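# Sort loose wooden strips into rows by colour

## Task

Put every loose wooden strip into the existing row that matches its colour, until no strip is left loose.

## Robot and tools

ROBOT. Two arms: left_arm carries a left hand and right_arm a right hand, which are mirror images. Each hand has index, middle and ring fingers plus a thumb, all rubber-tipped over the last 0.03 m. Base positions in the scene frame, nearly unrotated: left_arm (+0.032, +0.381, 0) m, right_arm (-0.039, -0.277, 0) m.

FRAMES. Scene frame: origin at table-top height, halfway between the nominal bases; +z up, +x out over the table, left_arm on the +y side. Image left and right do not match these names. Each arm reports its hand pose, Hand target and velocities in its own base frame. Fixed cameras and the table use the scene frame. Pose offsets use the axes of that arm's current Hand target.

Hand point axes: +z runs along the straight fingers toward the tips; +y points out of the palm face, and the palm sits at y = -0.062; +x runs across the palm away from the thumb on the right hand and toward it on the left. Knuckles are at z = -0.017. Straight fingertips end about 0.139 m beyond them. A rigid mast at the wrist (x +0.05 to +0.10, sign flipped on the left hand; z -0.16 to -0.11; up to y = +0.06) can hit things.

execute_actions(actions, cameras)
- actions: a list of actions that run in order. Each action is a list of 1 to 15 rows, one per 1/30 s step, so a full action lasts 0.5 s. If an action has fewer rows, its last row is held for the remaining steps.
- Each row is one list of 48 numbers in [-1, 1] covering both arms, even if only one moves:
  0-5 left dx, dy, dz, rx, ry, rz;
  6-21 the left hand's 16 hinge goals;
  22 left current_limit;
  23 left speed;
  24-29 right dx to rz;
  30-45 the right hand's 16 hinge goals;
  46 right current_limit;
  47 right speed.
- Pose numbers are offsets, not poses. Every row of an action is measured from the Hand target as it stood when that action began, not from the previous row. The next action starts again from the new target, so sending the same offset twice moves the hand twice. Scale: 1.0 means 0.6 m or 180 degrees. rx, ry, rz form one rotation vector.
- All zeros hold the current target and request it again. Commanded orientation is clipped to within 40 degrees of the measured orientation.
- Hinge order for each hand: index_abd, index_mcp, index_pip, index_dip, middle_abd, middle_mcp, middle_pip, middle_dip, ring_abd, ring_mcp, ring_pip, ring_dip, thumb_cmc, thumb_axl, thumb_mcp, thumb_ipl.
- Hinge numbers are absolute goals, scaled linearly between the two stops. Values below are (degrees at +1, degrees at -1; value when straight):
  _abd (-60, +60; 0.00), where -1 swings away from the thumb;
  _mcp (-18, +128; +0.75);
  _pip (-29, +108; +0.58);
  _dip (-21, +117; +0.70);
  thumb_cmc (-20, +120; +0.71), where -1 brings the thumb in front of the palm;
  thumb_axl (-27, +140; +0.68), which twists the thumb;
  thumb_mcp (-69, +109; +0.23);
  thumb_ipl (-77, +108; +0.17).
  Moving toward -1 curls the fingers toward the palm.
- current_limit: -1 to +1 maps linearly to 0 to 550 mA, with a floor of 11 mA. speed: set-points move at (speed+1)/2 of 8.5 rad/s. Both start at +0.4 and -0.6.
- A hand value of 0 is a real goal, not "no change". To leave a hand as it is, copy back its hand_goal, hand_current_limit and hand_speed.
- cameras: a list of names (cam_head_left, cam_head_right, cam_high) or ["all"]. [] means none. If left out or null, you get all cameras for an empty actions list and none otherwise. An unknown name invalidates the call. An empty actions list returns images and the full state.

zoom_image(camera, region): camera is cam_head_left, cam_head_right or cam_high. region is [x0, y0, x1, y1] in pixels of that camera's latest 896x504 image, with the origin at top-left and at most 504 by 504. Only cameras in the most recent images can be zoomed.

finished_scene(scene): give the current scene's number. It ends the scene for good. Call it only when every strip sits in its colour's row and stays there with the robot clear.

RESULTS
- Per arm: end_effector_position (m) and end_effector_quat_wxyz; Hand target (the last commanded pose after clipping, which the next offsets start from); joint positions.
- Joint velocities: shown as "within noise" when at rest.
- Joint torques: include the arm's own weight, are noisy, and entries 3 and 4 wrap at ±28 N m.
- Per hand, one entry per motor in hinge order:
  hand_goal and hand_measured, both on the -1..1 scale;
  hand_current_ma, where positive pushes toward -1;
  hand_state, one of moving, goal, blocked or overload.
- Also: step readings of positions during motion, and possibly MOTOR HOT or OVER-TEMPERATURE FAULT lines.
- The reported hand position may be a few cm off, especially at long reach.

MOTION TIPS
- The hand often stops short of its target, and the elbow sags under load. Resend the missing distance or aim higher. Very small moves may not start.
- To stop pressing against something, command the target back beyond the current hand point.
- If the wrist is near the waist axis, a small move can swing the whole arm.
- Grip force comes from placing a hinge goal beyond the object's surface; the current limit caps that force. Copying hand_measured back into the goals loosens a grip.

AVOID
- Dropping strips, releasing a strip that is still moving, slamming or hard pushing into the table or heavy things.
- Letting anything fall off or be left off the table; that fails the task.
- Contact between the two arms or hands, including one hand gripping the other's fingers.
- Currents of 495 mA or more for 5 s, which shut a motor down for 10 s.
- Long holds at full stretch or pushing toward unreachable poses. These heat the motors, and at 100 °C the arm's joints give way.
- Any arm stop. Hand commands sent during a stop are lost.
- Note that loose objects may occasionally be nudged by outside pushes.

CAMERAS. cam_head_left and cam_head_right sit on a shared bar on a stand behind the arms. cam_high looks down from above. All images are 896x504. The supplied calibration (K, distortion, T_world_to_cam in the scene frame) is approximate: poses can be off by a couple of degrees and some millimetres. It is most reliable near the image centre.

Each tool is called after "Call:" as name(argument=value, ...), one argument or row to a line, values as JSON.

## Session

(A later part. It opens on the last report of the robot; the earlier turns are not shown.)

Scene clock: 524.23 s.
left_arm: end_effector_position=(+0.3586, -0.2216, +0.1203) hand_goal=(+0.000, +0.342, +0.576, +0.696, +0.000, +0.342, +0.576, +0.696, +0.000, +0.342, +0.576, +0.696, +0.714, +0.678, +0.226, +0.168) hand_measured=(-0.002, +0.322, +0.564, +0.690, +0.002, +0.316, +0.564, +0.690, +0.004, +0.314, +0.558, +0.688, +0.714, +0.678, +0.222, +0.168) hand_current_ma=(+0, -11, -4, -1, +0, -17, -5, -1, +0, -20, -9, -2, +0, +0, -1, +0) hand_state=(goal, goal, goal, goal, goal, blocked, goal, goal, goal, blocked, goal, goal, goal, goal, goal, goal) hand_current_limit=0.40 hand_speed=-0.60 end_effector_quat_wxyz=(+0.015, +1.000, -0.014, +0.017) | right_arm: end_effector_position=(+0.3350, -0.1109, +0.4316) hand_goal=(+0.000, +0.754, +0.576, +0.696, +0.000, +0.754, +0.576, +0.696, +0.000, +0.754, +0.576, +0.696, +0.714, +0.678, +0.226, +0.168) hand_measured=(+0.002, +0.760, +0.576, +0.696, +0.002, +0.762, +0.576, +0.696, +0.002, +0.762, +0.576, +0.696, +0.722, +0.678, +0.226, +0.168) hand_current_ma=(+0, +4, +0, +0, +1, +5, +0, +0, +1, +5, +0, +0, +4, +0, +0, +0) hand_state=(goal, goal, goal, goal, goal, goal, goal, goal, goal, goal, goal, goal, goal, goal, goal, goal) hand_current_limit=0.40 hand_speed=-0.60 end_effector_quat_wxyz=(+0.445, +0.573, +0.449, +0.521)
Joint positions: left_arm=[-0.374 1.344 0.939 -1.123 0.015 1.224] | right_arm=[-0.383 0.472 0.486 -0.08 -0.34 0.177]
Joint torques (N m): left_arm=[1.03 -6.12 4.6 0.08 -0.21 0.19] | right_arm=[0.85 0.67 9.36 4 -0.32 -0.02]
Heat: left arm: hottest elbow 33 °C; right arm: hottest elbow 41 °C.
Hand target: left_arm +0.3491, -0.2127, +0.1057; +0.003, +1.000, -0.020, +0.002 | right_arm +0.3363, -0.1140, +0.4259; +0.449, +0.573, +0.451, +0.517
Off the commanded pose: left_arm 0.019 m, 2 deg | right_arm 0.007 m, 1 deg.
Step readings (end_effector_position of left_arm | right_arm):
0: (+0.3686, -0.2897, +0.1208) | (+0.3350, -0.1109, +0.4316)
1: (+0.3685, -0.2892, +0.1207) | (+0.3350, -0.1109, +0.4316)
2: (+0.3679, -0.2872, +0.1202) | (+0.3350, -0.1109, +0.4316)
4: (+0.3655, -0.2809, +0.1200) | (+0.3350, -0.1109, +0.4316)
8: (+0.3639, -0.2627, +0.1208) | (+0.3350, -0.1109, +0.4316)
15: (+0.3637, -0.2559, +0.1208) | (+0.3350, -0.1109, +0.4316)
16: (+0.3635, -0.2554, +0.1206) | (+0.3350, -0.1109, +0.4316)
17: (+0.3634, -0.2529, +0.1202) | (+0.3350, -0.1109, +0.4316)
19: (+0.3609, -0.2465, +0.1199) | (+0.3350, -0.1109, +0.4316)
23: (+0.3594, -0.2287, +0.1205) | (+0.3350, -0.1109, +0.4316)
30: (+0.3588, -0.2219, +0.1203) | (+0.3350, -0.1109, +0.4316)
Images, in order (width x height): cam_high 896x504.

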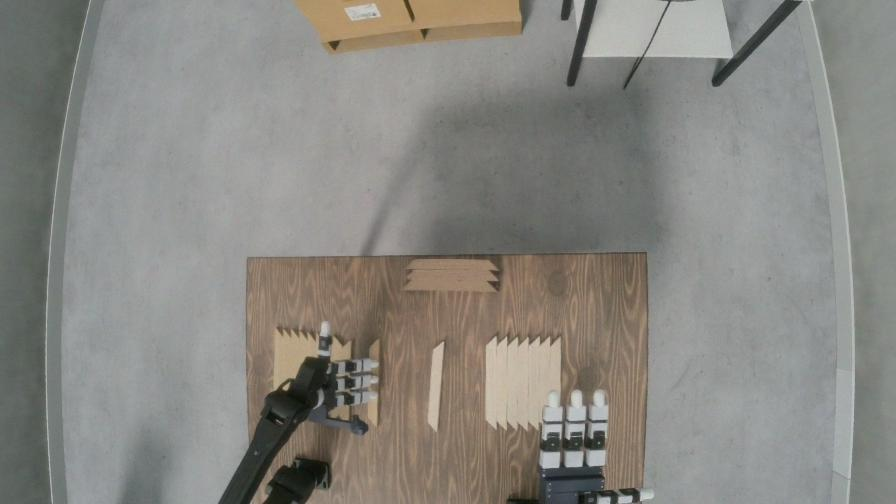

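Call:
execute_actions(
  actions=[
    [[-0.008,-0.045,0,0,0,0.004,0,0.342,0.576,0.696,0,0.342,0.576,0.696,0,0.342,0.576,0.696,0.714,0.678,0.226,0.168,0.4,-0.6,0,0,0,0,0,0,0,0.754,0.576,0.696,0,0.754,0.576,0.696,0,0.754,0.576,0.696,0.714,0.678,0.226,0.168,0.4,-0.6]],
    [[-0.008,-0.045,0,0,0,0.004,0,0.342,0.576,0.696,0,0.342,0.576,0.696,0,0.342,0.576,0.696,0.714,0.678,0.226,0.168,0.4,-0.6,0,0,0,0,0,0,0,0.754,0.576,0.696,0,0.754,0.576,0.696,0,0.754,0.576,0.696,0.714,0.678,0.226,0.168,0.4,-0.6]],
  ],
  cameras=["cam_high"],
)

Call:
zoom_image(
  camera="cam_high",
  region=[260, 300, 460, 440],
)

Scene clock: 538.57 s.
left_arm: end_effector_position=(+0.3536, -0.1665, +0.1199) hand_goal=(+0.000, +0.342, +0.576, +0.696, +0.000, +0.342, +0.576, +0.696, +0.000, +0.342, +0.576, +0.696, +0.714, +0.678, +0.226, +0.168) hand_measured=(-0.002, +0.322, +0.564, +0.690, +0.002, +0.314, +0.562, +0.688, +0.004, +0.312, +0.556, +0.688, +0.714, +0.678, +0.222, +0.168) hand_current_ma=(+0, -11, -4, -1, +0, -20, -5, -2, +1, -24, -11, -2, +0, +0, -1, +0) hand_state=(goal, blocked, goal, goal, goal, blocked, goal, goal, goal, blocked, blocked, goal, goal, goal, goal, goal) hand_current_limit=0.40 hand_speed=-0.60 end_effector_quat_wxyz=(+0.014, +0.999, -0.026, +0.021) | right_arm: end_effector_position=(+0.3350, -0.1109, +0.4316) hand_goal=(+0.000, +0.754, +0.576, +0.696, +0.000, +0.754, +0.576, +0.696, +0.000, +0.754, +0.576, +0.696, +0.714, +0.678, +0.226, +0.168) hand_measured=(+0.002, +0.760, +0.576, +0.696, +0.002, +0.762, +0.576, +0.696, +0.002, +0.762, +0.576, +0.696, +0.722, +0.678, +0.226, +0.168) hand_current_ma=(+0, +4, +0, +0, +1, +5, +0, +0, +1, +5, +0, +0, +4, +0, +0, +0) hand_state=(goal, goal, goal, goal, goal, goal, goal, goal, goal, goal, goal, goal, goal, goal, goal, goal) hand_current_limit=0.40 hand_speed=-0.60 end_effector_quat_wxyz=(+0.445, +0.573, +0.449, +0.521)
Joint positions: left_arm=[-0.225 1.29 0.888 -1.124 0.019 1.398] | right_arm=[-0.383 0.472 0.486 -0.08 -0.34 0.177]
Joint torques (N m): left_arm=[1.08 -5.42 4.53 -0.09 -0.31 0.21] | right_arm=[0.85 0.67 9.37 4.03 -0.32 -0.02]
Heat: left arm: hottest elbow 32 °C; right arm: hottest elbow 41 °C.
Hand target: left_arm +0.3420, -0.1584, +0.1055; +0.003, +0.999, -0.033, +0.003 | right_arm +0.3363, -0.1140, +0.4259; +0.449, +0.573, +0.451, +0.517
Off the commanded pose: left_arm 0.020 m, 3 deg | right_arm 0.007 m, 1 deg.
Step readings (end_effector_position of left_arm | right_arm):
0: (+0.3585, -0.2216, +0.1203) | (+0.3350, -0.1109, +0.4316)
1: (+0.3586, -0.2215, +0.1204) | (+0.3350, -0.1109, +0.4316)
2: (+0.3585, -0.2192, +0.1201) | (+0.3350, -0.1109, +0.4316)
4: (+0.3569, -0.2145, +0.1199) | (+0.3350, -0.1109, +0.4316)
8: (+0.3565, -0.1997, +0.1202) | (+0.3350, -0.1109, +0.4316)
15: (+0.3559, -0.1945, +0.1201) | (+0.3350, -0.1109, +0.4316)
16: (+0.3560, -0.1942, +0.1203) | (+0.3350, -0.1109, +0.4316)
17: (+0.3559, -0.1922, +0.1199) | (+0.3350, -0.1109, +0.4316)
19: (+0.3543, -0.1876, +0.1196) | (+0.3350, -0.1109, +0.4316)
23: (+0.3544, -0.1723, +0.1200) | (+0.3350, -0.1109, +0.4316)
30: (+0.3538, -0.1669, +0.1199) | (+0.3350, -0.1109, +0.4316)
Images, in order (width x height): cam_high 896x504.

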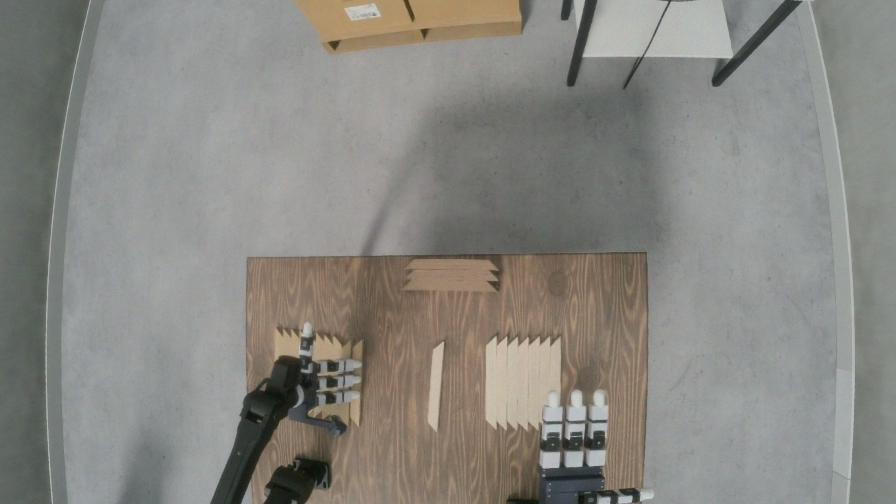

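Scaled by 2.520 from the camera's 896x504 image, which has a finer 1280x720 frame.

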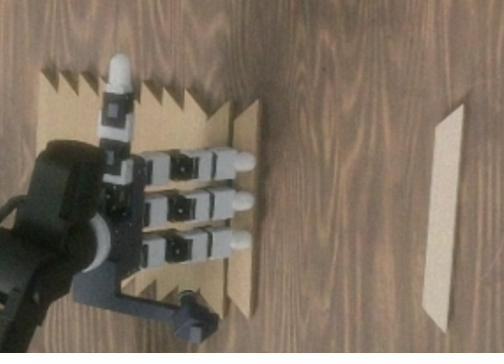

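Call:
execute_actions(
  actions=[
    [[0,-0.012,0,0,0,-0.003,0,0.342,0.576,0.696,0,0.342,0.576,0.696,0,0.342,0.576,0.696,0.714,0.678,0.226,0.168,0.4,-0.6,0,0,0,0,0,0,0,0.754,0.576,0.696,0,0.754,0.576,0.696,0,0.754,0.576,0.696,0.714,0.678,0.226,0.168,0.4,-0.6]],
  ],
  cameras=["cam_high"],
)

Call:
zoom_image(
  camera="cam_high",
  region=[260, 310, 400, 440],
)

Scene clock: 551.00 s.
left_arm: end_effector_position=(+0.3535, -0.1610, +0.1200) hand_goal=(+0.000, +0.342, +0.576, +0.696, +0.000, +0.342, +0.576, +0.696, +0.000, +0.342, +0.576, +0.696, +0.714, +0.678, +0.226, +0.168) hand_measured=(-0.002, +0.322, +0.564, +0.690, +0.002, +0.314, +0.562, +0.688, +0.004, +0.312, +0.556, +0.688, +0.714, +0.678, +0.222, +0.168) hand_current_ma=(+0, -11, -4, -1, +0, -20, -5, -2, +1, -24, -11, -2, +0, +0, -1, +0) hand_state=(goal, goal, goal, goal, goal, blocked, goal, goal, goal, blocked, blocked, goal, goal, goal, goal, goal) hand_current_limit=0.40 hand_speed=-0.60 end_effector_quat_wxyz=(+0.013, +0.999, -0.027, +0.021) | right_arm: end_effector_position=(+0.3350, -0.1109, +0.4316) hand_goal=(+0.000, +0.754, +0.576, +0.696, +0.000, +0.754, +0.576, +0.696, +0.000, +0.754, +0.576, +0.696, +0.714, +0.678, +0.226, +0.168) hand_measured=(+0.002, +0.760, +0.576, +0.696, +0.002, +0.762, +0.576, +0.696, +0.002, +0.762, +0.576, +0.696, +0.722, +0.678, +0.226, +0.168) hand_current_ma=(+0, +4, +0, +0, +1, +5, +0, +0, +1, +5, +0, +0, +4, +0, +0, +0) hand_state=(goal, goal, goal, goal, goal, goal, goal, goal, goal, goal, goal, goal, goal, goal, goal, goal) hand_current_limit=0.40 hand_speed=-0.60 end_effector_quat_wxyz=(+0.445, +0.573, +0.449, +0.521)
Joint positions: left_arm=[-0.209 1.285 0.885 -1.124 0.019 1.414] | right_arm=[-0.383 0.472 0.486 -0.08 -0.34 0.177]
Joint torques (N m): left_arm=[1.44 -5.3 4.49 -0.06 -0.32 0.14] | right_arm=[0.79 0.62 9.37 4.01 -0.32 -0.02]
Heat: left arm: hottest elbow 31 °C; right arm: hottest elbow 41 °C.
Hand target: left_arm +0.3426, -0.1511, +0.1055; +0.003, +1.000, -0.028, +0.003 | right_arm +0.3363, -0.1140, +0.4259; +0.449, +0.573, +0.451, +0.517
Off the commanded pose: left_arm 0.021 m, 2 deg | right_arm 0.007 m, 1 deg.
Step readings (end_effector_position of left_arm | right_arm):
0: (+0.3535, -0.1665, +0.1199) | (+0.3350, -0.1109, +0.4316)
1: (+0.3536, -0.1664, +0.1199) | (+0.3350, -0.1109, +0.4316)
2: (+0.3538, -0.1659, +0.1200) | (+0.3350, -0.1109, +0.4316)
4: (+0.3538, -0.1648, +0.1200) | (+0.3350, -0.1109, +0.4316)
8: (+0.3536, -0.1621, +0.1199) | (+0.3350, -0.1109, +0.4316)
15: (+0.3534, -0.1612, +0.1200) | (+0.3350, -0.1109, +0.4316)
Images, in order (width x height): cam_high 896x504.

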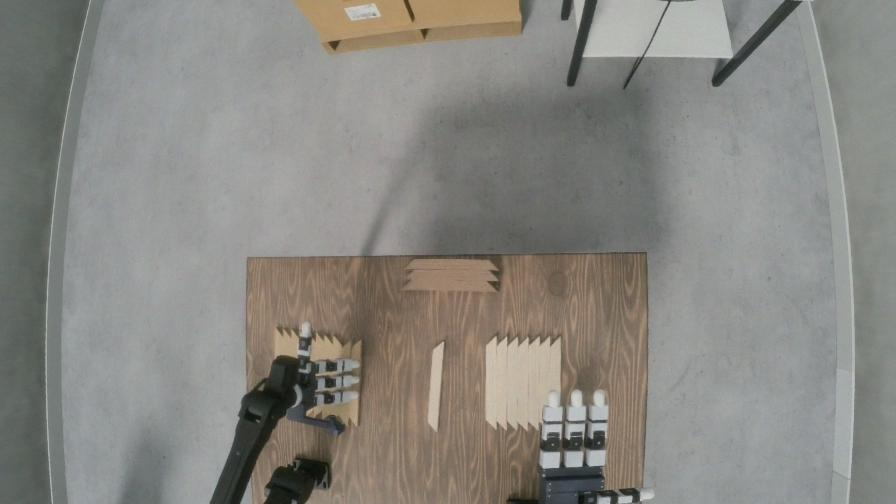

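Scaled by 3.600 from the camera's 896x504 image, which has a finer 1280x720 frame.

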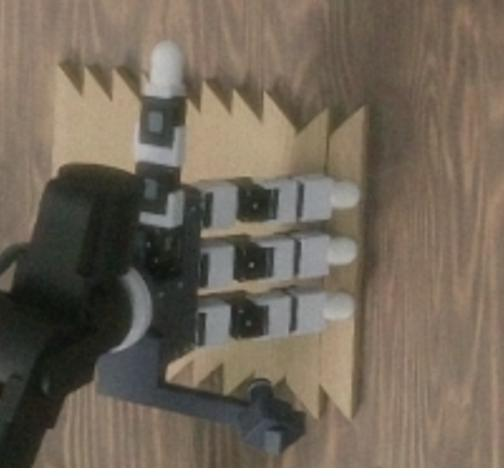

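Call:
execute_actions(
  actions=[
    [[0.015,0.014,-0.012,0,0,0,0,0.342,0.576,0.696,0,0.342,0.576,0.696,0,0.342,0.576,0.696,0.714,0.678,0.226,0.168,0.4,-0.6,0,0,0,0,0,0,0,0.754,0.576,0.696,0,0.754,0.576,0.696,0,0.754,0.576,0.696,0.714,0.678,0.226,0.168,0.4,-0.6]],
    [[0.005,0,-0.015,0,0,0,0,0.342,0.576,0.696,0,0.342,0.576,0.696,0,0.342,0.576,0.696,0.714,0.678,0.226,0.168,0.4,-0.6,0,0,0,0,0,0,0,0.754,0.576,0.696,0,0.754,0.576,0.696,0,0.754,0.576,0.696,0.714,0.678,0.226,0.168,0.4,-0.6]],
  ],
  cameras=["cam_high"],
)

Call:
zoom_image(
  camera="cam_high",
  region=[260, 310, 400, 440],
)

Scene clock: 591.23 s.
left_arm: end_effector_position=(+0.3478, -0.1592, +0.1199) hand_goal=(+0.000, +0.342, +0.576, +0.696, +0.000, +0.342, +0.576, +0.696, +0.000, +0.342, +0.576, +0.696, +0.714, +0.678, +0.226, +0.168) hand_measured=(+0.012, +0.320, +0.564, +0.690, +0.006, +0.318, +0.562, +0.688, +0.008, +0.322, +0.558, +0.688, +0.714, +0.678, +0.222, +0.168) hand_current_ma=(+3, -13, -5, -1, +1, -15, -5, -2, +1, -12, -9, -2, +0, +0, -1, +0) hand_state=(goal, blocked, goal, goal, goal, blocked, goal, goal, goal, blocked, goal, goal, goal, goal, goal, goal) hand_current_limit=0.40 hand_speed=-0.60 end_effector_quat_wxyz=(+0.009, +1.000, -0.025, +0.008) | right_arm: end_effector_position=(+0.3350, -0.1109, +0.4316) hand_goal=(+0.000, +0.754, +0.576, +0.696, +0.000, +0.754, +0.576, +0.696, +0.000, +0.754, +0.576, +0.696, +0.714, +0.678, +0.226, +0.168) hand_measured=(+0.002, +0.760, +0.576, +0.696, +0.002, +0.762, +0.576, +0.696, +0.002, +0.762, +0.576, +0.696, +0.722, +0.678, +0.226, +0.168) hand_current_ma=(+0, +4, +0, +0, +1, +5, +0, +0, +1, +5, +0, +0, +4, +0, +0, +0) hand_state=(goal, goal, goal, goal, goal, goal, goal, goal, goal, goal, goal, goal, goal, goal, goal, goal) hand_current_limit=0.40 hand_speed=-0.60 end_effector_quat_wxyz=(+0.445, +0.573, +0.449, +0.521)
Joint positions: left_arm=[-0.209 1.285 0.889 -1.155 0.016 1.412] | right_arm=[-0.383 0.472 0.486 -0.08 -0.34 0.177]
Joint torques (N m): left_arm=[-0.15 -4.6 8.29 -0.53 -0.21 -0.03] | right_arm=[0.85 0.67 9.36 3.99 -0.32 -0.02]
Heat: left arm: hottest elbow 31 °C; right arm: hottest elbow 41 °C.
Hand target: left_arm +0.3540, -0.1601, +0.1218; +0.003, +1.000, -0.028, +0.003 | right_arm +0.3363, -0.1140, +0.4259; +0.449, +0.573, +0.451, +0.517
Off the commanded pose: left_arm 0.007 m, 1 deg | right_arm 0.007 m, 1 deg.
Step readings (end_effector_position of left_arm | right_arm):
0: (+0.3535, -0.1610, +0.1200) | (+0.3350, -0.1109, +0.4316)
1: (+0.3535, -0.1610, +0.1200) | (+0.3350, -0.1109, +0.4316)
2: (+0.3535, -0.1610, +0.1200) | (+0.3350, -0.1109, +0.4316)
4: (+0.3529, -0.1609, +0.1199) | (+0.3350, -0.1109, +0.4316)
8: (+0.3517, -0.1607, +0.1196) | (+0.3350, -0.1109, +0.4316)
15: (+0.3514, -0.1606, +0.1196) | (+0.3350, -0.1109, +0.4316)
16: (+0.3513, -0.1605, +0.1195) | (+0.3350, -0.1109, +0.4316)
17: (+0.3509, -0.1604, +0.1195) | (+0.3350, -0.1109, +0.4316)
19: (+0.3500, -0.1600, +0.1196) | (+0.3350, -0.1109, +0.4316)
23: (+0.3484, -0.1593, +0.1197) | (+0.3350, -0.1109, +0.4316)
30: (+0.3478, -0.1592, +0.1199) | (+0.3350, -0.1109, +0.4316)
Images, in order (width x height): cam_high 896x504.

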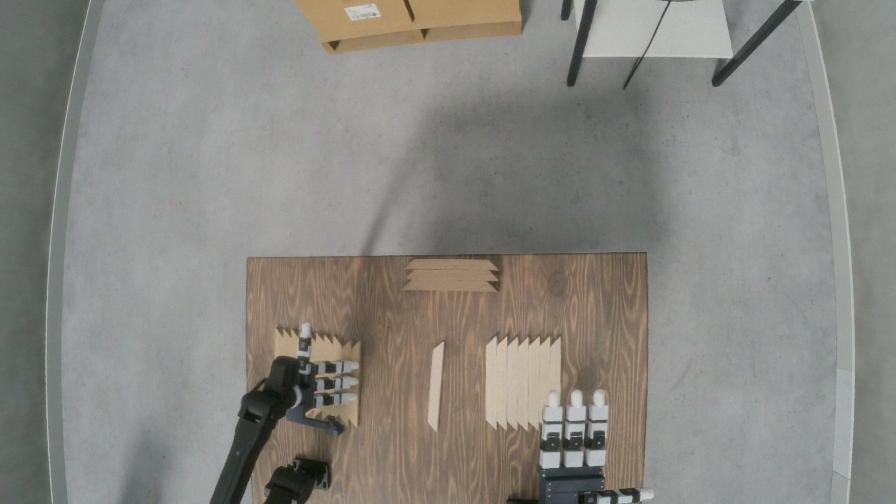

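Scaled by 3.600 from the camera's 896x504 image, which has a finer 1280x720 frame.

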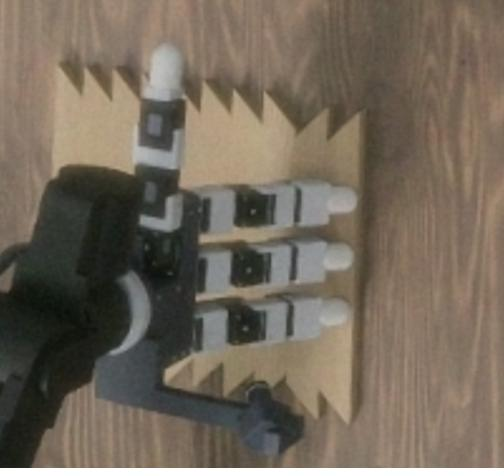

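Call:
execute_actions(
  actions=[
    [[0.012,0.0,-0.015,0,0,0,0,0.342,0.576,0.696,0,0.342,0.576,0.696,0,0.342,0.576,0.696,0.714,0.678,0.226,0.168,0.4,-0.6,0,0,0,0,0,0,0,0.754,0.576,0.696,0,0.754,0.576,0.696,0,0.754,0.576,0.696,0.714,0.678,0.226,0.168,0.4,-0.6]],
    [[0.005,0,-0.02,0,0,0,0,0.342,0.576,0.696,0,0.342,0.576,0.696,0,0.342,0.576,0.696,0.714,0.678,0.226,0.168,0.4,-0.6,0,0,0,0,0,0,0,0.754,0.576,0.696,0,0.754,0.576,0.696,0,0.754,0.576,0.696,0.714,0.678,0.226,0.168,0.4,-0.6]],
    [[0.0,0.02,-0.05,0,0,0,0,0.342,0.576,0.696,0,0.342,0.576,0.696,0,0.342,0.576,0.696,0.714,0.678,0.226,0.168,0.4,-0.6,0,0,0,0,0,0,0,0.754,0.576,0.696,0,0.754,0.576,0.696,0,0.754,0.576,0.696,0.714,0.678,0.226,0.168,0.4,-0.6]],
    [[-0.01,0.12,-0.05,0,0,0,0,0.342,0.576,0.696,0,0.342,0.576,0.696,0,0.342,0.576,0.696,0.714,0.678,0.226,0.168,0.4,-0.6,0,0,0,0,0,0,0,0.754,0.576,0.696,0,0.754,0.576,0.696,0,0.754,0.576,0.696,0.714,0.678,0.226,0.168,0.4,-0.6]],
  ],
  cameras=["cam_high"],
)

Call:
zoom_image(
  camera="cam_high",
  region=[260, 310, 400, 440],
)

Scene clock: 612.23 s.
left_arm: end_effector_position=(+0.3354, -0.2371, +0.1837) hand_goal=(+0.000, +0.342, +0.576, +0.696, +0.000, +0.342, +0.576, +0.696, +0.000, +0.342, +0.576, +0.696, +0.714, +0.678, +0.226, +0.168) hand_measured=(+0.004, +0.346, +0.576, +0.694, +0.004, +0.346, +0.576, +0.694, +0.004, +0.346, +0.574, +0.694, +0.714, +0.678, +0.222, +0.168) hand_current_ma=(+0, +1, +0, +0, +0, +1, +0, +0, +0, +1, +0, +0, +0, +0, -1, +0) hand_state=(goal, goal, goal, goal, goal, goal, goal, goal, goal, goal, goal, goal, goal, goal, goal, goal) hand_current_limit=0.40 hand_speed=-0.60 end_effector_quat_wxyz=(-0.003, +0.999, -0.034, -0.015) | right_arm: end_effector_position=(+0.3350, -0.1109, +0.4316) hand_goal=(+0.000, +0.754, +0.576, +0.696, +0.000, +0.754, +0.576, +0.696, +0.000, +0.754, +0.576, +0.696, +0.714, +0.678, +0.226, +0.168) hand_measured=(+0.002, +0.760, +0.576, +0.696, +0.002, +0.762, +0.576, +0.696, +0.002, +0.762, +0.576, +0.696, +0.722, +0.678, +0.226, +0.168) hand_current_ma=(+0, +4, +0, +0, +1, +5, +0, +0, +1, +5, +0, +0, +4, +0, +0, +0) hand_state=(goal, goal, goal, goal, goal, goal, goal, goal, goal, goal, goal, goal, goal, goal, goal, goal) hand_current_limit=0.40 hand_speed=-0.60 end_effector_quat_wxyz=(+0.445, +0.573, +0.449, +0.521)
Joint positions: left_arm=[-0.437 1.302 1.087 -1.386 0.007 1.202] | right_arm=[-0.383 0.472 0.486 -0.08 -0.34 0.177]
Joint torques (N m): left_arm=[0.38 -5.6 10.44 -0.13 0.11 -0.11] | right_arm=[0.85 0.67 9.36 4.04 -0.33 -0.02]
Heat: left arm: hottest elbow 32 °C; right arm: hottest elbow 41 °C.
Hand target: left_arm +0.3530, -0.2438, +0.2032; +0.003, +1.000, -0.028, +0.003 | right_arm +0.3363, -0.1140, +0.4259; +0.449, +0.573, +0.451, +0.517
Off the commanded pose: left_arm 0.027 m, 2 deg | right_arm 0.007 m, 1 deg.
Step readings (end_effector_position of left_arm | right_arm):
0: (+0.3478, -0.1592, +0.1199) | (+0.3350, -0.1109, +0.4316)
1: (+0.3477, -0.1592, +0.1200) | (+0.3350, -0.1109, +0.4316)
2: (+0.3478, -0.1591, +0.1203) | (+0.3350, -0.1109, +0.4316)
4: (+0.3474, -0.1591, +0.1206) | (+0.3350, -0.1109, +0.4316)
8: (+0.3484, -0.1592, +0.1209) | (+0.3350, -0.1109, +0.4316)
15: (+0.3481, -0.1589, +0.1210) | (+0.3350, -0.1109, +0.4316)
16: (+0.3483, -0.1589, +0.1212) | (+0.3350, -0.1109, +0.4316)
17: (+0.3480, -0.1586, +0.1214) | (+0.3350, -0.1109, +0.4316)
19: (+0.3472, -0.1579, +0.1229) | (+0.3350, -0.1109, +0.4316)
23: (+0.3457, -0.1573, +0.1246) | (+0.3350, -0.1109, +0.4316)
30: (+0.3452, -0.1571, +0.1254) | (+0.3350, -0.1109, +0.4316)
31: (+0.3450, -0.1571, +0.1256) | (+0.3350, -0.1109, +0.4316)
32: (+0.3443, -0.1570, +0.1268) | (+0.3350, -0.1109, +0.4316)
34: (+0.3422, -0.1587, +0.1314) | (+0.3350, -0.1109, +0.4316)
38: (+0.3458, -0.1633, +0.1435) | (+0.3350, -0.1109, +0.4316)
45: (+0.3472, -0.1656, +0.1494) | (+0.3350, -0.1109, +0.4316)
46: (+0.3466, -0.1664, +0.1495) | (+0.3350, -0.1109, +0.4316)
47: (+0.3455, -0.1692, +0.1506) | (+0.3350, -0.1109, +0.4316)
49: (+0.3406, -0.1831, +0.1555) | (+0.3350, -0.1109, +0.4316)
53: (+0.3301, -0.2247, +0.1724) | (+0.3350, -0.1109, +0.4316)
60: (+0.3342, -0.2383, +0.1852) | (+0.3350, -0.1109, +0.4316)
Images, in order (width x height): cam_high 896x504.

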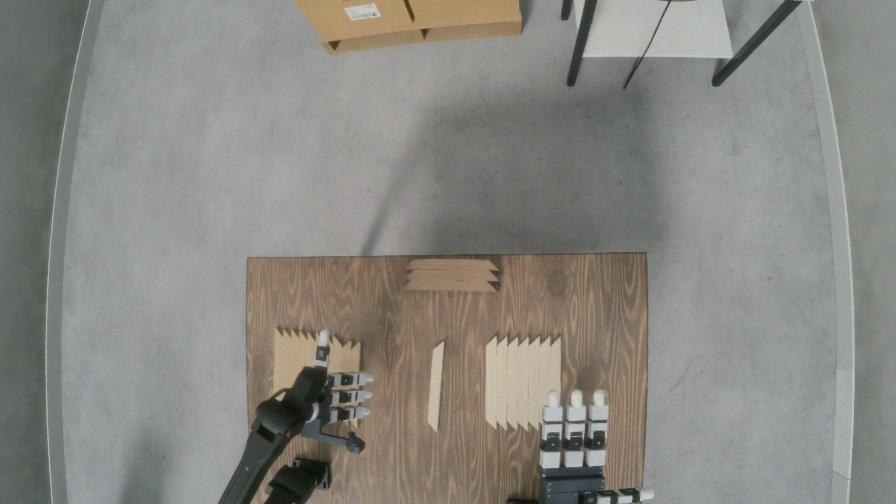

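Scaled by 3.600 from the camera's 896x504 image, which has a finer 1280x720 frame.

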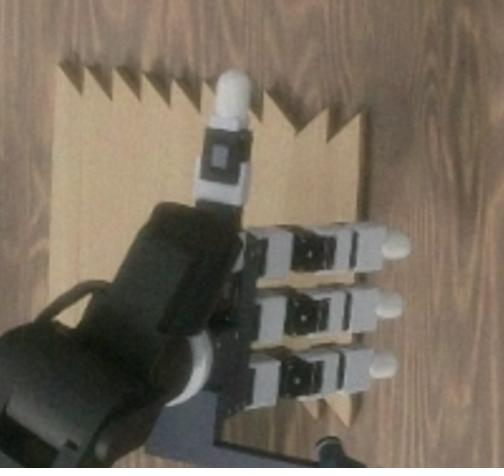

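Call:
execute_actions(
  actions=[
    [[0.0175,0.135,0.02,0,0,0.0055,0,0.342,0.576,0.696,0,0.342,0.576,0.696,0,0.342,0.576,0.696,0.714,0.678,0.226,0.168,0.4,-0.6,0,0,0,0,0,0,0,0.754,0.576,0.696,0,0.754,0.576,0.696,0,0.754,0.576,0.696,0.714,0.678,0.226,0.168,0.4,-0.6]],
    [[0.0175,0.135,0.02,0,0,0,0,0.342,0.576,0.696,0,0.342,0.576,0.696,0,0.342,0.576,0.696,0.714,0.678,0.226,0.168,0.4,-0.6,0,0,0,0,0,0,0,0.754,0.576,0.696,0,0.754,0.576,0.696,0,0.754,0.576,0.696,0.714,0.678,0.226,0.168,0.4,-0.6]],
    [[0,0,0.035,0,0,0,0,0.342,0.576,0.696,0,0.342,0.576,0.696,0,0.342,0.576,0.696,0.714,0.678,0.226,0.168,0.4,-0.6,0,0,0,0,0,0,0,0.754,0.576,0.696,0,0.754,0.576,0.696,0,0.754,0.576,0.696,0.714,0.678,0.226,0.168,0.4,-0.6]],
  ],
  cameras=["cam_high"],
)

Call:
zoom_image(
  camera="cam_high",
  region=[340, 310, 520, 440],
)

Scene clock: 633.20 s.
left_arm: end_effector_position=(+0.3493, -0.4010, +0.1508) hand_goal=(+0.000, +0.342, +0.576, +0.696, +0.000, +0.342, +0.576, +0.696, +0.000, +0.342, +0.576, +0.696, +0.714, +0.678, +0.226, +0.168) hand_measured=(+0.002, +0.346, +0.576, +0.694, +0.002, +0.346, +0.576, +0.694, +0.002, +0.346, +0.576, +0.694, +0.714, +0.678, +0.222, +0.168) hand_current_ma=(+0, +1, +0, +0, +0, +1, +0, +0, +0, +1, +0, +0, +0, +0, -1, +0) hand_state=(goal, goal, goal, goal, goal, goal, goal, goal, goal, goal, goal, goal, goal, goal, goal, goal) hand_current_limit=0.40 hand_speed=-0.60 end_effector_quat_wxyz=(-0.006, +0.999, -0.046, -0.010) | right_arm: end_effector_position=(+0.3350, -0.1109, +0.4316) hand_goal=(+0.000, +0.754, +0.576, +0.696, +0.000, +0.754, +0.576, +0.696, +0.000, +0.754, +0.576, +0.696, +0.714, +0.678, +0.226, +0.168) hand_measured=(+0.002, +0.760, +0.576, +0.696, +0.002, +0.762, +0.576, +0.696, +0.002, +0.762, +0.576, +0.696, +0.722, +0.678, +0.226, +0.168) hand_current_ma=(+0, +4, +0, +0, +1, +5, +0, +0, +1, +5, +0, +0, +4, +0, +0, +0) hand_state=(goal, goal, goal, goal, goal, goal, goal, goal, goal, goal, goal, goal, goal, goal, goal, goal) hand_current_limit=0.40 hand_speed=-0.60 end_effector_quat_wxyz=(+0.445, +0.573, +0.449, +0.521)
Joint positions: left_arm=[-0.752 1.593 1.306 -1.307 0.003 0.91] | right_arm=[-0.383 0.472 0.486 -0.08 -0.34 0.177]
Joint torques (N m): left_arm=[1.03 -9.23 8.5 0.43 0.06 -0.12] | right_arm=[0.91 0.73 9.37 4.04 -0.32 -0.02]
Heat: left arm: hottest elbow 35 °C; right arm: hottest elbow 41 °C.
Hand target: left_arm +0.3637, -0.4070, +0.1591; +0.003, +0.999, -0.036, +0.003 | right_arm +0.3363, -0.1140, +0.4259; +0.449, +0.573, +0.451, +0.517
Off the commanded pose: left_arm 0.018 m, 2 deg | right_arm 0.007 m, 1 deg.
Step readings (end_effector_position of left_arm | right_arm):
0: (+0.3355, -0.2371, +0.1837) | (+0.3350, -0.1109, +0.4316)
1: (+0.3357, -0.2374, +0.1837) | (+0.3350, -0.1109, +0.4316)
2: (+0.3364, -0.2400, +0.1833) | (+0.3350, -0.1109, +0.4316)
4: (+0.3373, -0.2538, +0.1829) | (+0.3350, -0.1109, +0.4316)
8: (+0.3335, -0.2984, +0.1770) | (+0.3350, -0.1109, +0.4316)
15: (+0.3339, -0.3148, +0.1670) | (+0.3350, -0.1109, +0.4316)
16: (+0.3349, -0.3153, +0.1676) | (+0.3350, -0.1109, +0.4316)
17: (+0.3367, -0.3180, +0.1686) | (+0.3350, -0.1109, +0.4316)
19: (+0.3420, -0.3309, +0.1708) | (+0.3350, -0.1109, +0.4316)
23: (+0.3439, -0.3750, +0.1692) | (+0.3350, -0.1109, +0.4316)
30: (+0.3402, -0.3951, +0.1553) | (+0.3350, -0.1109, +0.4316)
31: (+0.3406, -0.3949, +0.1548) | (+0.3350, -0.1109, +0.4316)
32: (+0.3413, -0.3949, +0.1547) | (+0.3350, -0.1109, +0.4316)
34: (+0.3434, -0.3965, +0.1551) | (+0.3350, -0.1109, +0.4316)
38: (+0.3477, -0.3997, +0.1540) | (+0.3350, -0.1109, +0.4316)
45: (+0.3492, -0.4009, +0.1507) | (+0.3350, -0.1109, +0.4316)
Images, in order (width x height): cam_high 896x504.

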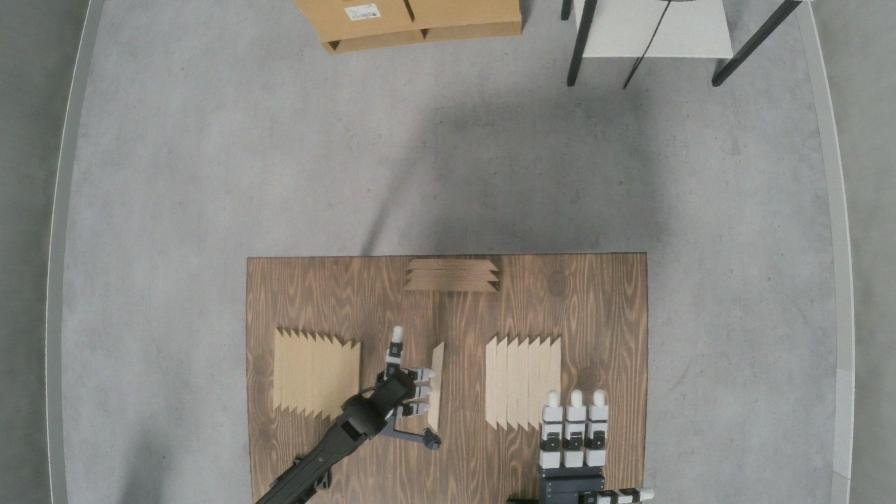

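Scaled by 2.800 from the camera's 896x504 image, which has a finer 1280x720 frame.

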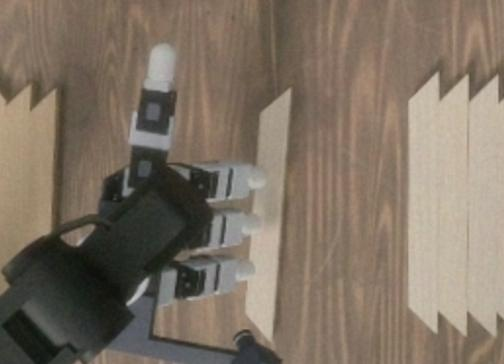

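Call:
execute_actions(
  actions=[
    [[-0.006,0.017,0.04,0,0,0,0,0.342,0.576,0.696,0,0.342,0.576,0.696,0,0.342,0.576,0.696,0.714,0.678,0.226,0.168,0.4,-0.6,0,0,0,0,0,0,0,0.754,0.576,0.696,0,0.754,0.576,0.696,0,0.754,0.576,0.696,0.714,0.678,0.226,0.168,0.4,-0.6]],
  ],
  cameras=["cam_high"],
)

Call:
zoom_image(
  camera="cam_high",
  region=[340, 310, 520, 440],
)

Scene clock: 651.57 s.
left_arm: end_effector_position=(+0.3604, -0.4124, +0.1382) hand_goal=(+0.000, +0.342, +0.576, +0.696, +0.000, +0.342, +0.576, +0.696, +0.000, +0.342, +0.576, +0.696, +0.714, +0.678, +0.226, +0.168) hand_measured=(+0.002, +0.346, +0.576, +0.694, +0.002, +0.346, +0.576, +0.694, +0.002, +0.346, +0.576, +0.694, +0.714, +0.678, +0.222, +0.168) hand_current_ma=(+0, +1, +0, +0, +0, +1, +0, +0, +0, +1, +0, +0, +0, +0, -1, +0) hand_state=(goal, goal, goal, goal, goal, goal, goal, goal, goal, goal, goal, goal, goal, goal, goal, goal) hand_current_limit=0.40 hand_speed=-0.60 end_effector_quat_wxyz=(+0.003, +0.999, -0.037, +0.001) | right_arm: end_effector_position=(+0.3350, -0.1109, +0.4316) hand_goal=(+0.000, +0.754, +0.576, +0.696, +0.000, +0.754, +0.576, +0.696, +0.000, +0.754, +0.576, +0.696, +0.714, +0.678, +0.226, +0.168) hand_measured=(+0.002, +0.760, +0.576, +0.696, +0.002, +0.762, +0.576, +0.696, +0.002, +0.762, +0.576, +0.696, +0.722, +0.678, +0.226, +0.168) hand_current_ma=(+0, +4, +0, +0, +1, +5, +0, +0, +1, +5, +0, +0, +4, +0, +0, +0) hand_state=(goal, goal, goal, goal, goal, goal, goal, goal, goal, goal, goal, goal, goal, goal, goal, goal) hand_current_limit=0.40 hand_speed=-0.60 end_effector_quat_wxyz=(+0.445, +0.573, +0.449, +0.521)
Joint positions: left_arm=[-0.756 1.625 1.306 -1.248 0.003 0.889] | right_arm=[-0.383 0.472 0.486 -0.08 -0.34 0.177]
Joint torques (N m): left_arm=[-0.56 -10.05 6.49 0.49 0.07 -0.16] | right_arm=[0.79 0.67 9.39 4.04 -0.32 -0.02]
Heat: left arm: hottest elbow 36 °C; right arm: hottest elbow 41 °C.
Hand target: left_arm +0.3595, -0.4170, +0.1350; +0.002, +0.999, -0.037, +0.003 | right_arm +0.3363, -0.1140, +0.4259; +0.449, +0.573, +0.451, +0.517
Off the commanded pose: left_arm 0.006 m, 0 deg | right_arm 0.007 m, 1 deg.
Step readings (end_effector_position of left_arm | right_arm):
0: (+0.3493, -0.4010, +0.1508) | (+0.3350, -0.1109, +0.4316)
1: (+0.3495, -0.4012, +0.1508) | (+0.3350, -0.1109, +0.4316)
2: (+0.3506, -0.4021, +0.1508) | (+0.3350, -0.1109, +0.4316)
4: (+0.3543, -0.4051, +0.1499) | (+0.3350, -0.1109, +0.4316)
8: (+0.3596, -0.4097, +0.1438) | (+0.3350, -0.1109, +0.4316)
15: (+0.3603, -0.4121, +0.1382) | (+0.3350, -0.1109, +0.4316)
Images, in order (width x height): cam_high 896x504.

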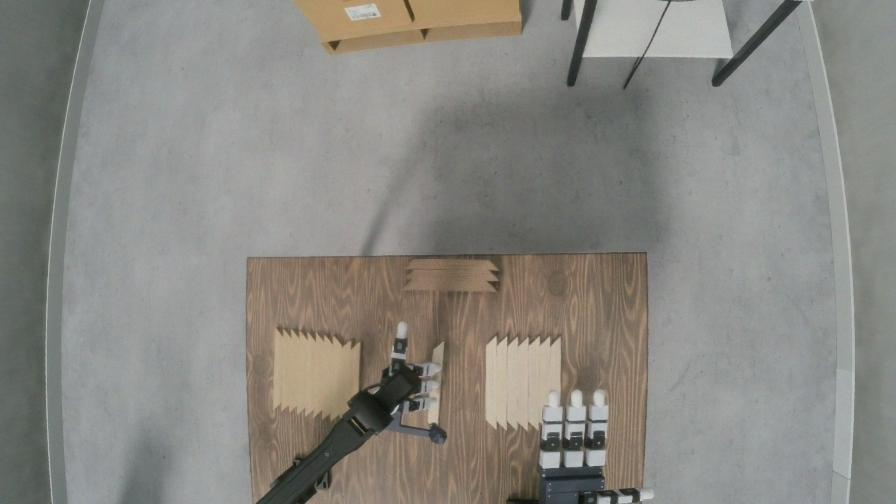

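Scaled by 2.800 from the camera's 896x504 image, which has a finer 1280x720 frame.

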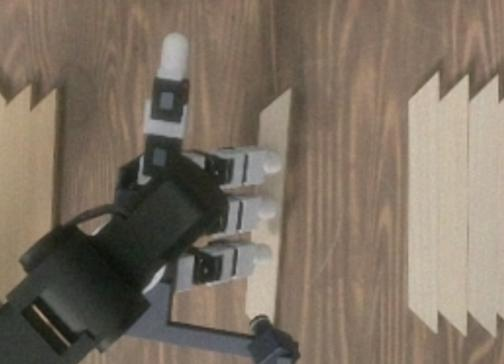

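Call:
execute_actions(
  actions=[
    [[0,0.0,0.045,0,0,0,0,0.342,0.576,0.696,0,0.342,0.576,0.696,0,0.342,0.576,0.696,0.714,0.678,0.226,0.168,0.4,-0.6,0,0,0,0,0,0,0,0.754,0.576,0.696,0,0.754,0.576,0.696,0,0.754,0.576,0.696,0.714,0.678,0.226,0.168,0.4,-0.6]],
    [[0.012,0.051,0,0,0,-0.007,0,0.342,0.576,0.696,0,0.342,0.576,0.696,0,0.342,0.576,0.696,0.714,0.678,0.226,0.168,0.4,-0.6,0,0,0,0,0,0,0,0.754,0.576,0.696,0,0.754,0.576,0.696,0,0.754,0.576,0.696,0.714,0.678,0.226,0.168,0.4,-0.6]],
    [[0.011,0.051,0,0,0,-0.007,0,0.342,0.576,0.696,0,0.342,0.576,0.696,0,0.342,0.576,0.696,0.714,0.678,0.226,0.168,0.4,-0.6,0,0,0,0,0,0,0,0.754,0.576,0.696,0,0.754,0.576,0.696,0,0.754,0.576,0.696,0.714,0.678,0.226,0.168,0.4,-0.6]],
  ],
  cameras=["cam_high"],
)

Call:
zoom_image(
  camera="cam_high",
  region=[340, 310, 520, 440],
)

Scene clock: 670.00 s.
left_arm: end_effector_position=(+0.3662, -0.4700, +0.1229) hand_goal=(+0.000, +0.342, +0.576, +0.696, +0.000, +0.342, +0.576, +0.696, +0.000, +0.342, +0.576, +0.696, +0.714, +0.678, +0.226, +0.168) hand_measured=(-0.002, +0.330, +0.570, +0.692, -0.002, +0.330, +0.570, +0.694, -0.002, +0.328, +0.568, +0.694, +0.714, +0.678, +0.222, +0.168) hand_current_ma=(+0, -4, -2, +0, +0, -5, -1, +0, +0, -5, -2, +0, +0, +0, -1, +0) hand_state=(goal, goal, goal, goal, goal, goal, goal, goal, goal, goal, goal, goal, goal, goal, goal, goal) hand_current_limit=0.40 hand_speed=-0.60 end_effector_quat_wxyz=(+0.013, +1.000, -0.019, +0.010) | right_arm: end_effector_position=(+0.3350, -0.1109, +0.4316) hand_goal=(+0.000, +0.754, +0.576, +0.696, +0.000, +0.754, +0.576, +0.696, +0.000, +0.754, +0.576, +0.696, +0.714, +0.678, +0.226, +0.168) hand_measured=(+0.002, +0.760, +0.576, +0.696, +0.002, +0.762, +0.576, +0.696, +0.002, +0.762, +0.576, +0.696, +0.722, +0.678, +0.226, +0.168) hand_current_ma=(+0, +4, +0, +0, +1, +5, +0, +0, +1, +5, +0, +0, +4, +0, +0, +0) hand_state=(goal, goal, goal, goal, goal, goal, goal, goal, goal, goal, goal, goal, goal, goal, goal, goal) hand_current_limit=0.40 hand_speed=-0.60 end_effector_quat_wxyz=(+0.445, +0.573, +0.449, +0.521)
Joint positions: left_arm=[-0.835 1.73 1.393 -1.201 0.003 0.774] | right_arm=[-0.383 0.472 0.486 -0.08 -0.34 0.177]
Joint torques (N m): left_arm=[-0.44 -9 8.51 -0.09 0.03 -0.3] | right_arm=[0.85 0.67 9.4 4.01 -0.32 -0.01]
Heat: left arm: hottest elbow 35 °C; right arm: hottest elbow 41 °C.
Hand target: left_arm +0.3697, -0.4792, +0.1086; +0.003, +1.000, -0.015, +0.003 | right_arm +0.3363, -0.1140, +0.4259; +0.449, +0.573, +0.451, +0.517
Off the commanded pose: left_arm 0.018 m, 2 deg | right_arm 0.007 m, 1 deg.
Step readings (end_effector_position of left_arm | right_arm):
0: (+0.3604, -0.4124, +0.1382) | (+0.3350, -0.1109, +0.4316)
1: (+0.3606, -0.4126, +0.1383) | (+0.3350, -0.1109, +0.4316)
2: (+0.3613, -0.4132, +0.1378) | (+0.3350, -0.1109, +0.4316)
4: (+0.3629, -0.4147, +0.1356) | (+0.3350, -0.1109, +0.4316)
8: (+0.3629, -0.4141, +0.1244) | (+0.3350, -0.1109, +0.4316)
15: (+0.3644, -0.4155, +0.1248) | (+0.3350, -0.1109, +0.4316)
16: (+0.3642, -0.4157, +0.1248) | (+0.3350, -0.1109, +0.4316)
17: (+0.3639, -0.4162, +0.1238) | (+0.3350, -0.1109, +0.4316)
19: (+0.3630, -0.4187, +0.1230) | (+0.3350, -0.1109, +0.4316)
23: (+0.3617, -0.4299, +0.1229) | (+0.3350, -0.1109, +0.4316)
30: (+0.3611, -0.4373, +0.1227) | (+0.3350, -0.1109, +0.4316)
31: (+0.3611, -0.4375, +0.1228) | (+0.3350, -0.1109, +0.4316)
32: (+0.3615, -0.4385, +0.1229) | (+0.3350, -0.1109, +0.4316)
34: (+0.3635, -0.4442, +0.1229) | (+0.3350, -0.1109, +0.4316)
38: (+0.3661, -0.4631, +0.1230) | (+0.3350, -0.1109, +0.4316)
45: (+0.3660, -0.4700, +0.1231) | (+0.3350, -0.1109, +0.4316)
Images, in order (width x height): cam_high 896x504.

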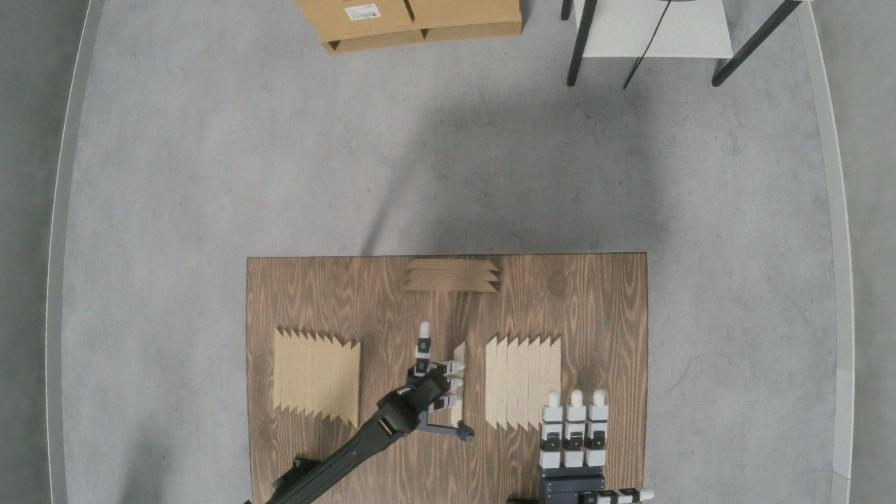

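Scaled by 2.800 from the camera's 896x504 image, which has a finer 1280x720 frame.

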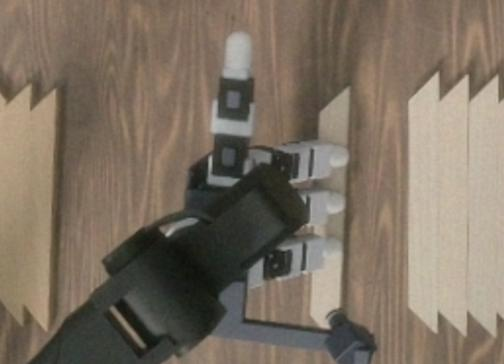

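Call:
execute_actions(
  actions=[
    [[0.016,0.05,0,0,0,-0.007,0,0.342,0.576,0.696,0,0.342,0.576,0.696,0,0.342,0.576,0.696,0.714,0.678,0.226,0.168,0.4,-0.6,0,0,0,0,0,0,0,0.754,0.576,0.696,0,0.754,0.576,0.696,0,0.754,0.576,0.696,0.714,0.678,0.226,0.168,0.4,-0.6]],
    [[0.014,0.04,0,0,0,-0.007,0,0.342,0.576,0.696,0,0.342,0.576,0.696,0,0.342,0.576,0.696,0.714,0.678,0.226,0.168,0.4,-0.6,0,0,0,0,0,0,0,0.754,0.576,0.696,0,0.754,0.576,0.696,0,0.754,0.576,0.696,0.714,0.678,0.226,0.168,0.4,-0.6]],
  ],
  cameras=["cam_high"],
)

Call:
zoom_image(
  camera="cam_high",
  region=[400, 310, 540, 440],
)

Scene clock: 684.70 s.
left_arm: end_effector_position=(+0.3834, -0.5227, +0.1237) hand_goal=(+0.000, +0.342, +0.576, +0.696, +0.000, +0.342, +0.576, +0.696, +0.000, +0.342, +0.576, +0.696, +0.714, +0.678, +0.226, +0.168) hand_measured=(-0.002, +0.330, +0.568, +0.692, -0.004, +0.330, +0.570, +0.694, -0.004, +0.330, +0.568, +0.694, +0.714, +0.678, +0.222, +0.168) hand_current_ma=(+0, -5, -2, -1, +0, -5, -1, +0, +0, -4, -2, +0, +0, +0, -1, +0) hand_state=(goal, goal, goal, goal, goal, goal, goal, goal, goal, goal, goal, goal, goal, goal, goal, goal) hand_current_limit=0.40 hand_speed=-0.60 end_effector_quat_wxyz=(+0.012, +1.000, +0.002, +0.008) | right_arm: end_effector_position=(+0.3350, -0.1109, +0.4316) hand_goal=(+0.000, +0.754, +0.576, +0.696, +0.000, +0.754, +0.576, +0.696, +0.000, +0.754, +0.576, +0.696, +0.714, +0.678, +0.226, +0.168) hand_measured=(+0.002, +0.760, +0.576, +0.696, +0.002, +0.762, +0.576, +0.696, +0.002, +0.762, +0.576, +0.696, +0.722, +0.678, +0.226, +0.168) hand_current_ma=(+0, +4, +0, +0, +1, +5, +0, +0, +1, +5, +0, +0, +4, +0, +0, +0) hand_state=(goal, goal, goal, goal, goal, goal, goal, goal, goal, goal, goal, goal, goal, goal, goal, goal) hand_current_limit=0.40 hand_speed=-0.60 end_effector_quat_wxyz=(+0.445, +0.573, +0.449, +0.521)
Joint positions: left_arm=[-0.881 1.855 1.573 -1.26 0.003 0.686] | right_arm=[-0.383 0.472 0.486 -0.08 -0.34 0.177]
Joint torques (N m): left_arm=[-0.62 -10.23 8.7 0.01 -0.01 -0.29] | right_arm=[0.79 0.67 9.35 4.04 -0.32 -0.03]
Heat: left arm: hottest elbow 35 °C; right arm: hottest elbow 41 °C.
Hand target: left_arm +0.3867, -0.5334, +0.1088; +0.003, +1.000, +0.007, +0.003 | right_arm +0.3363, -0.1140, +0.4259; +0.449, +0.573, +0.451, +0.517
Off the commanded pose: left_arm 0.019 m, 1 deg | right_arm 0.007 m, 1 deg.
Step readings (end_effector_position of left_arm | right_arm):
0: (+0.3662, -0.4700, +0.1229) | (+0.3350, -0.1109, +0.4316)
1: (+0.3664, -0.4701, +0.1229) | (+0.3350, -0.1109, +0.4316)
2: (+0.3667, -0.4711, +0.1231) | (+0.3350, -0.1109, +0.4316)
4: (+0.3692, -0.4766, +0.1229) | (+0.3350, -0.1109, +0.4316)
8: (+0.3740, -0.4935, +0.1231) | (+0.3350, -0.1109, +0.4316)
15: (+0.3747, -0.4995, +0.1233) | (+0.3350, -0.1109, +0.4316)
16: (+0.3750, -0.4996, +0.1234) | (+0.3350, -0.1109, +0.4316)
17: (+0.3753, -0.5004, +0.1235) | (+0.3350, -0.1109, +0.4316)
19: (+0.3776, -0.5050, +0.1234) | (+0.3350, -0.1109, +0.4316)
23: (+0.3823, -0.5185, +0.1236) | (+0.3350, -0.1109, +0.4316)
30: (+0.3833, -0.5227, +0.1238) | (+0.3350, -0.1109, +0.4316)
Images, in order (width x height): cam_high 896x504.

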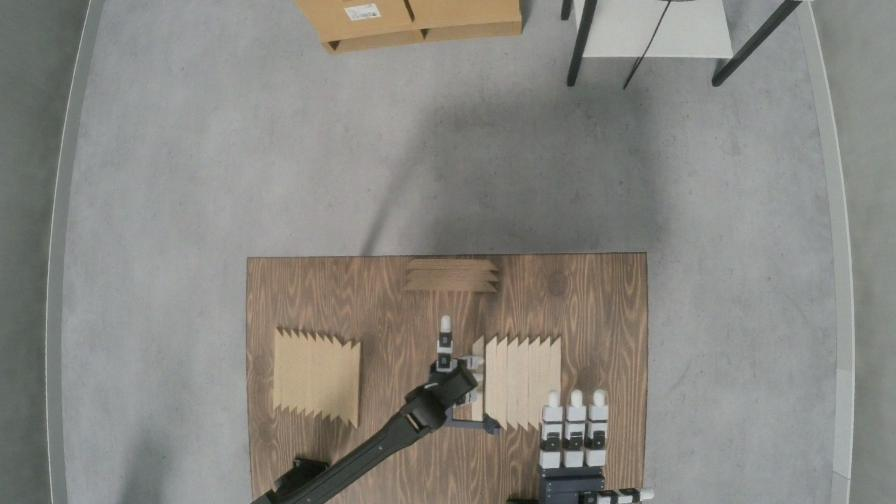

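Scaled by 3.600 from the camera's 896x504 image, which has a finer 1280x720 frame.

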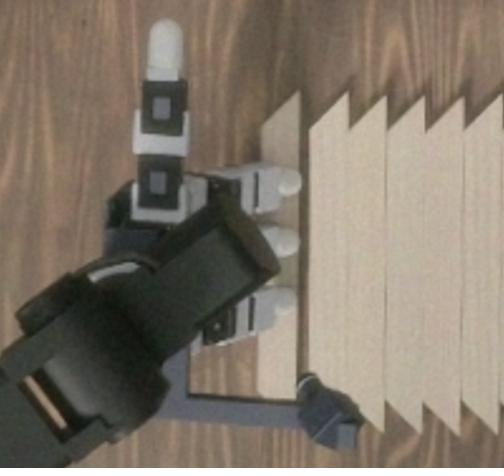

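Call:
execute_actions(
  actions=[
    [[0.007,0.014,0,0,0,0,0,0.342,0.576,0.696,0,0.342,0.576,0.696,0,0.342,0.576,0.696,0.714,0.678,0.226,0.168,0.4,-0.6,0,0,0,0,0,0,0,0.754,0.576,0.696,0,0.754,0.576,0.696,0,0.754,0.576,0.696,0.714,0.678,0.226,0.168,0.4,-0.6]],
    [[0.005,-0.017,-0.012,0,0,0,0,0.342,0.576,0.696,0,0.342,0.576,0.696,0,0.342,0.576,0.696,0.714,0.678,0.226,0.168,0.4,-0.6,0,0,0,0,0,0,0,0.754,0.576,0.696,0,0.754,0.576,0.696,0,0.754,0.576,0.696,0.714,0.678,0.226,0.168,0.4,-0.6]],
  ],
  cameras=["cam_high"],
)

Call:
zoom_image(
  camera="cam_high",
  region=[400, 310, 540, 440],
)

Scene clock: 698.23 s.
left_arm: end_effector_position=(+0.3871, -0.5301, +0.1237) hand_goal=(+0.000, +0.342, +0.576, +0.696, +0.000, +0.342, +0.576, +0.696, +0.000, +0.342, +0.576, +0.696, +0.714, +0.678, +0.226, +0.168) hand_measured=(-0.002, +0.328, +0.568, +0.692, -0.002, +0.330, +0.570, +0.694, -0.004, +0.332, +0.568, +0.694, +0.714, +0.678, +0.222, +0.168) hand_current_ma=(+0, -6, -2, -1, +0, -5, -1, +0, +0, -4, -2, +0, +0, +0, -1, +0) hand_state=(goal, goal, goal, goal, goal, goal, goal, goal, goal, goal, goal, goal, goal, goal, goal, goal) hand_current_limit=0.40 hand_speed=-0.60 end_effector_quat_wxyz=(+0.010, +1.000, +0.003, +0.007) | right_arm: end_effector_position=(+0.3350, -0.1109, +0.4316) hand_goal=(+0.000, +0.754, +0.576, +0.696, +0.000, +0.754, +0.576, +0.696, +0.000, +0.754, +0.576, +0.696, +0.714, +0.678, +0.226, +0.168) hand_measured=(+0.002, +0.760, +0.576, +0.696, +0.002, +0.762, +0.576, +0.696, +0.002, +0.762, +0.576, +0.696, +0.722, +0.678, +0.226, +0.168) hand_current_ma=(+0, +4, +0, +0, +1, +5, +0, +0, +1, +5, +0, +0, +4, +0, +0, +0) hand_state=(goal, goal, goal, goal, goal, goal, goal, goal, goal, goal, goal, goal, goal, goal, goal, goal) hand_current_limit=0.40 hand_speed=-0.60 end_effector_quat_wxyz=(+0.445, +0.573, +0.449, +0.521)
Joint positions: left_arm=[-0.884 1.877 1.607 -1.276 0.003 0.681] | right_arm=[-0.383 0.472 0.486 -0.08 -0.34 0.177]
Joint torques (N m): left_arm=[1.03 -12.22 8.29 -0.21 0.02 -0.1] | right_arm=[0.91 0.73 9.36 4.05 -0.32 -0.03]
Heat: left arm: hottest elbow 35 °C; right arm: hottest elbow 41 °C.
Hand target: left_arm +0.3937, -0.5315, +0.1161; +0.003, +1.000, +0.007, +0.003 | right_arm +0.3363, -0.1140, +0.4259; +0.449, +0.573, +0.451, +0.517
Off the commanded pose: left_arm 0.010 m, 1 deg | right_arm 0.007 m, 1 deg.
Step readings (end_effector_position of left_arm | right_arm):
0: (+0.3833, -0.5229, +0.1238) | (+0.3350, -0.1109, +0.4316)
1: (+0.3833, -0.5229, +0.1236) | (+0.3350, -0.1109, +0.4316)
2: (+0.3836, -0.5232, +0.1239) | (+0.3350, -0.1109, +0.4316)
4: (+0.3844, -0.5245, +0.1239) | (+0.3350, -0.1109, +0.4316)
8: (+0.3870, -0.5293, +0.1239) | (+0.3350, -0.1109, +0.4316)
15: (+0.3874, -0.5304, +0.1239) | (+0.3350, -0.1109, +0.4316)
16: (+0.3873, -0.5304, +0.1239) | (+0.3350, -0.1109, +0.4316)
17: (+0.3873, -0.5303, +0.1238) | (+0.3350, -0.1109, +0.4316)
19: (+0.3872, -0.5302, +0.1238) | (+0.3350, -0.1109, +0.4316)
23: (+0.3872, -0.5302, +0.1238) | (+0.3350, -0.1109, +0.4316)
30: (+0.3871, -0.5301, +0.1237) | (+0.3350, -0.1109, +0.4316)
Images, in order (width x height): cam_high 896x504.

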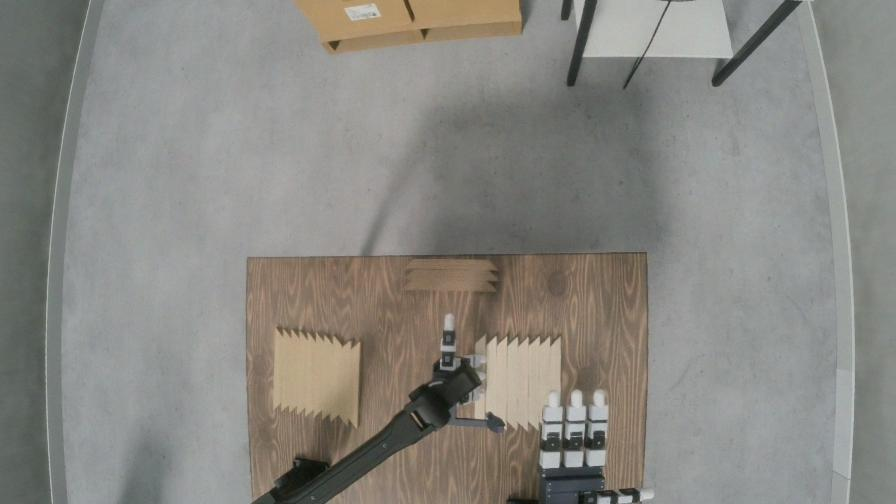

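Scaled by 3.600 from the camera's 896x504 image, which has a finer 1280x720 frame.

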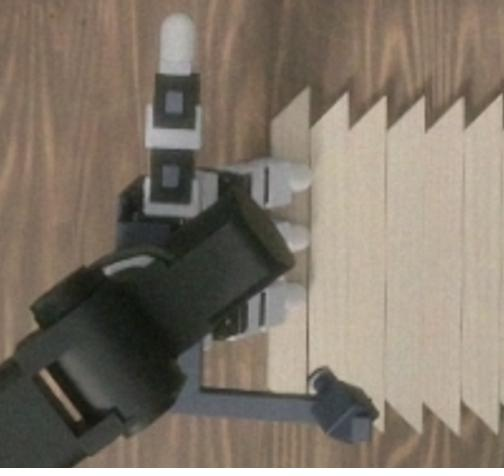

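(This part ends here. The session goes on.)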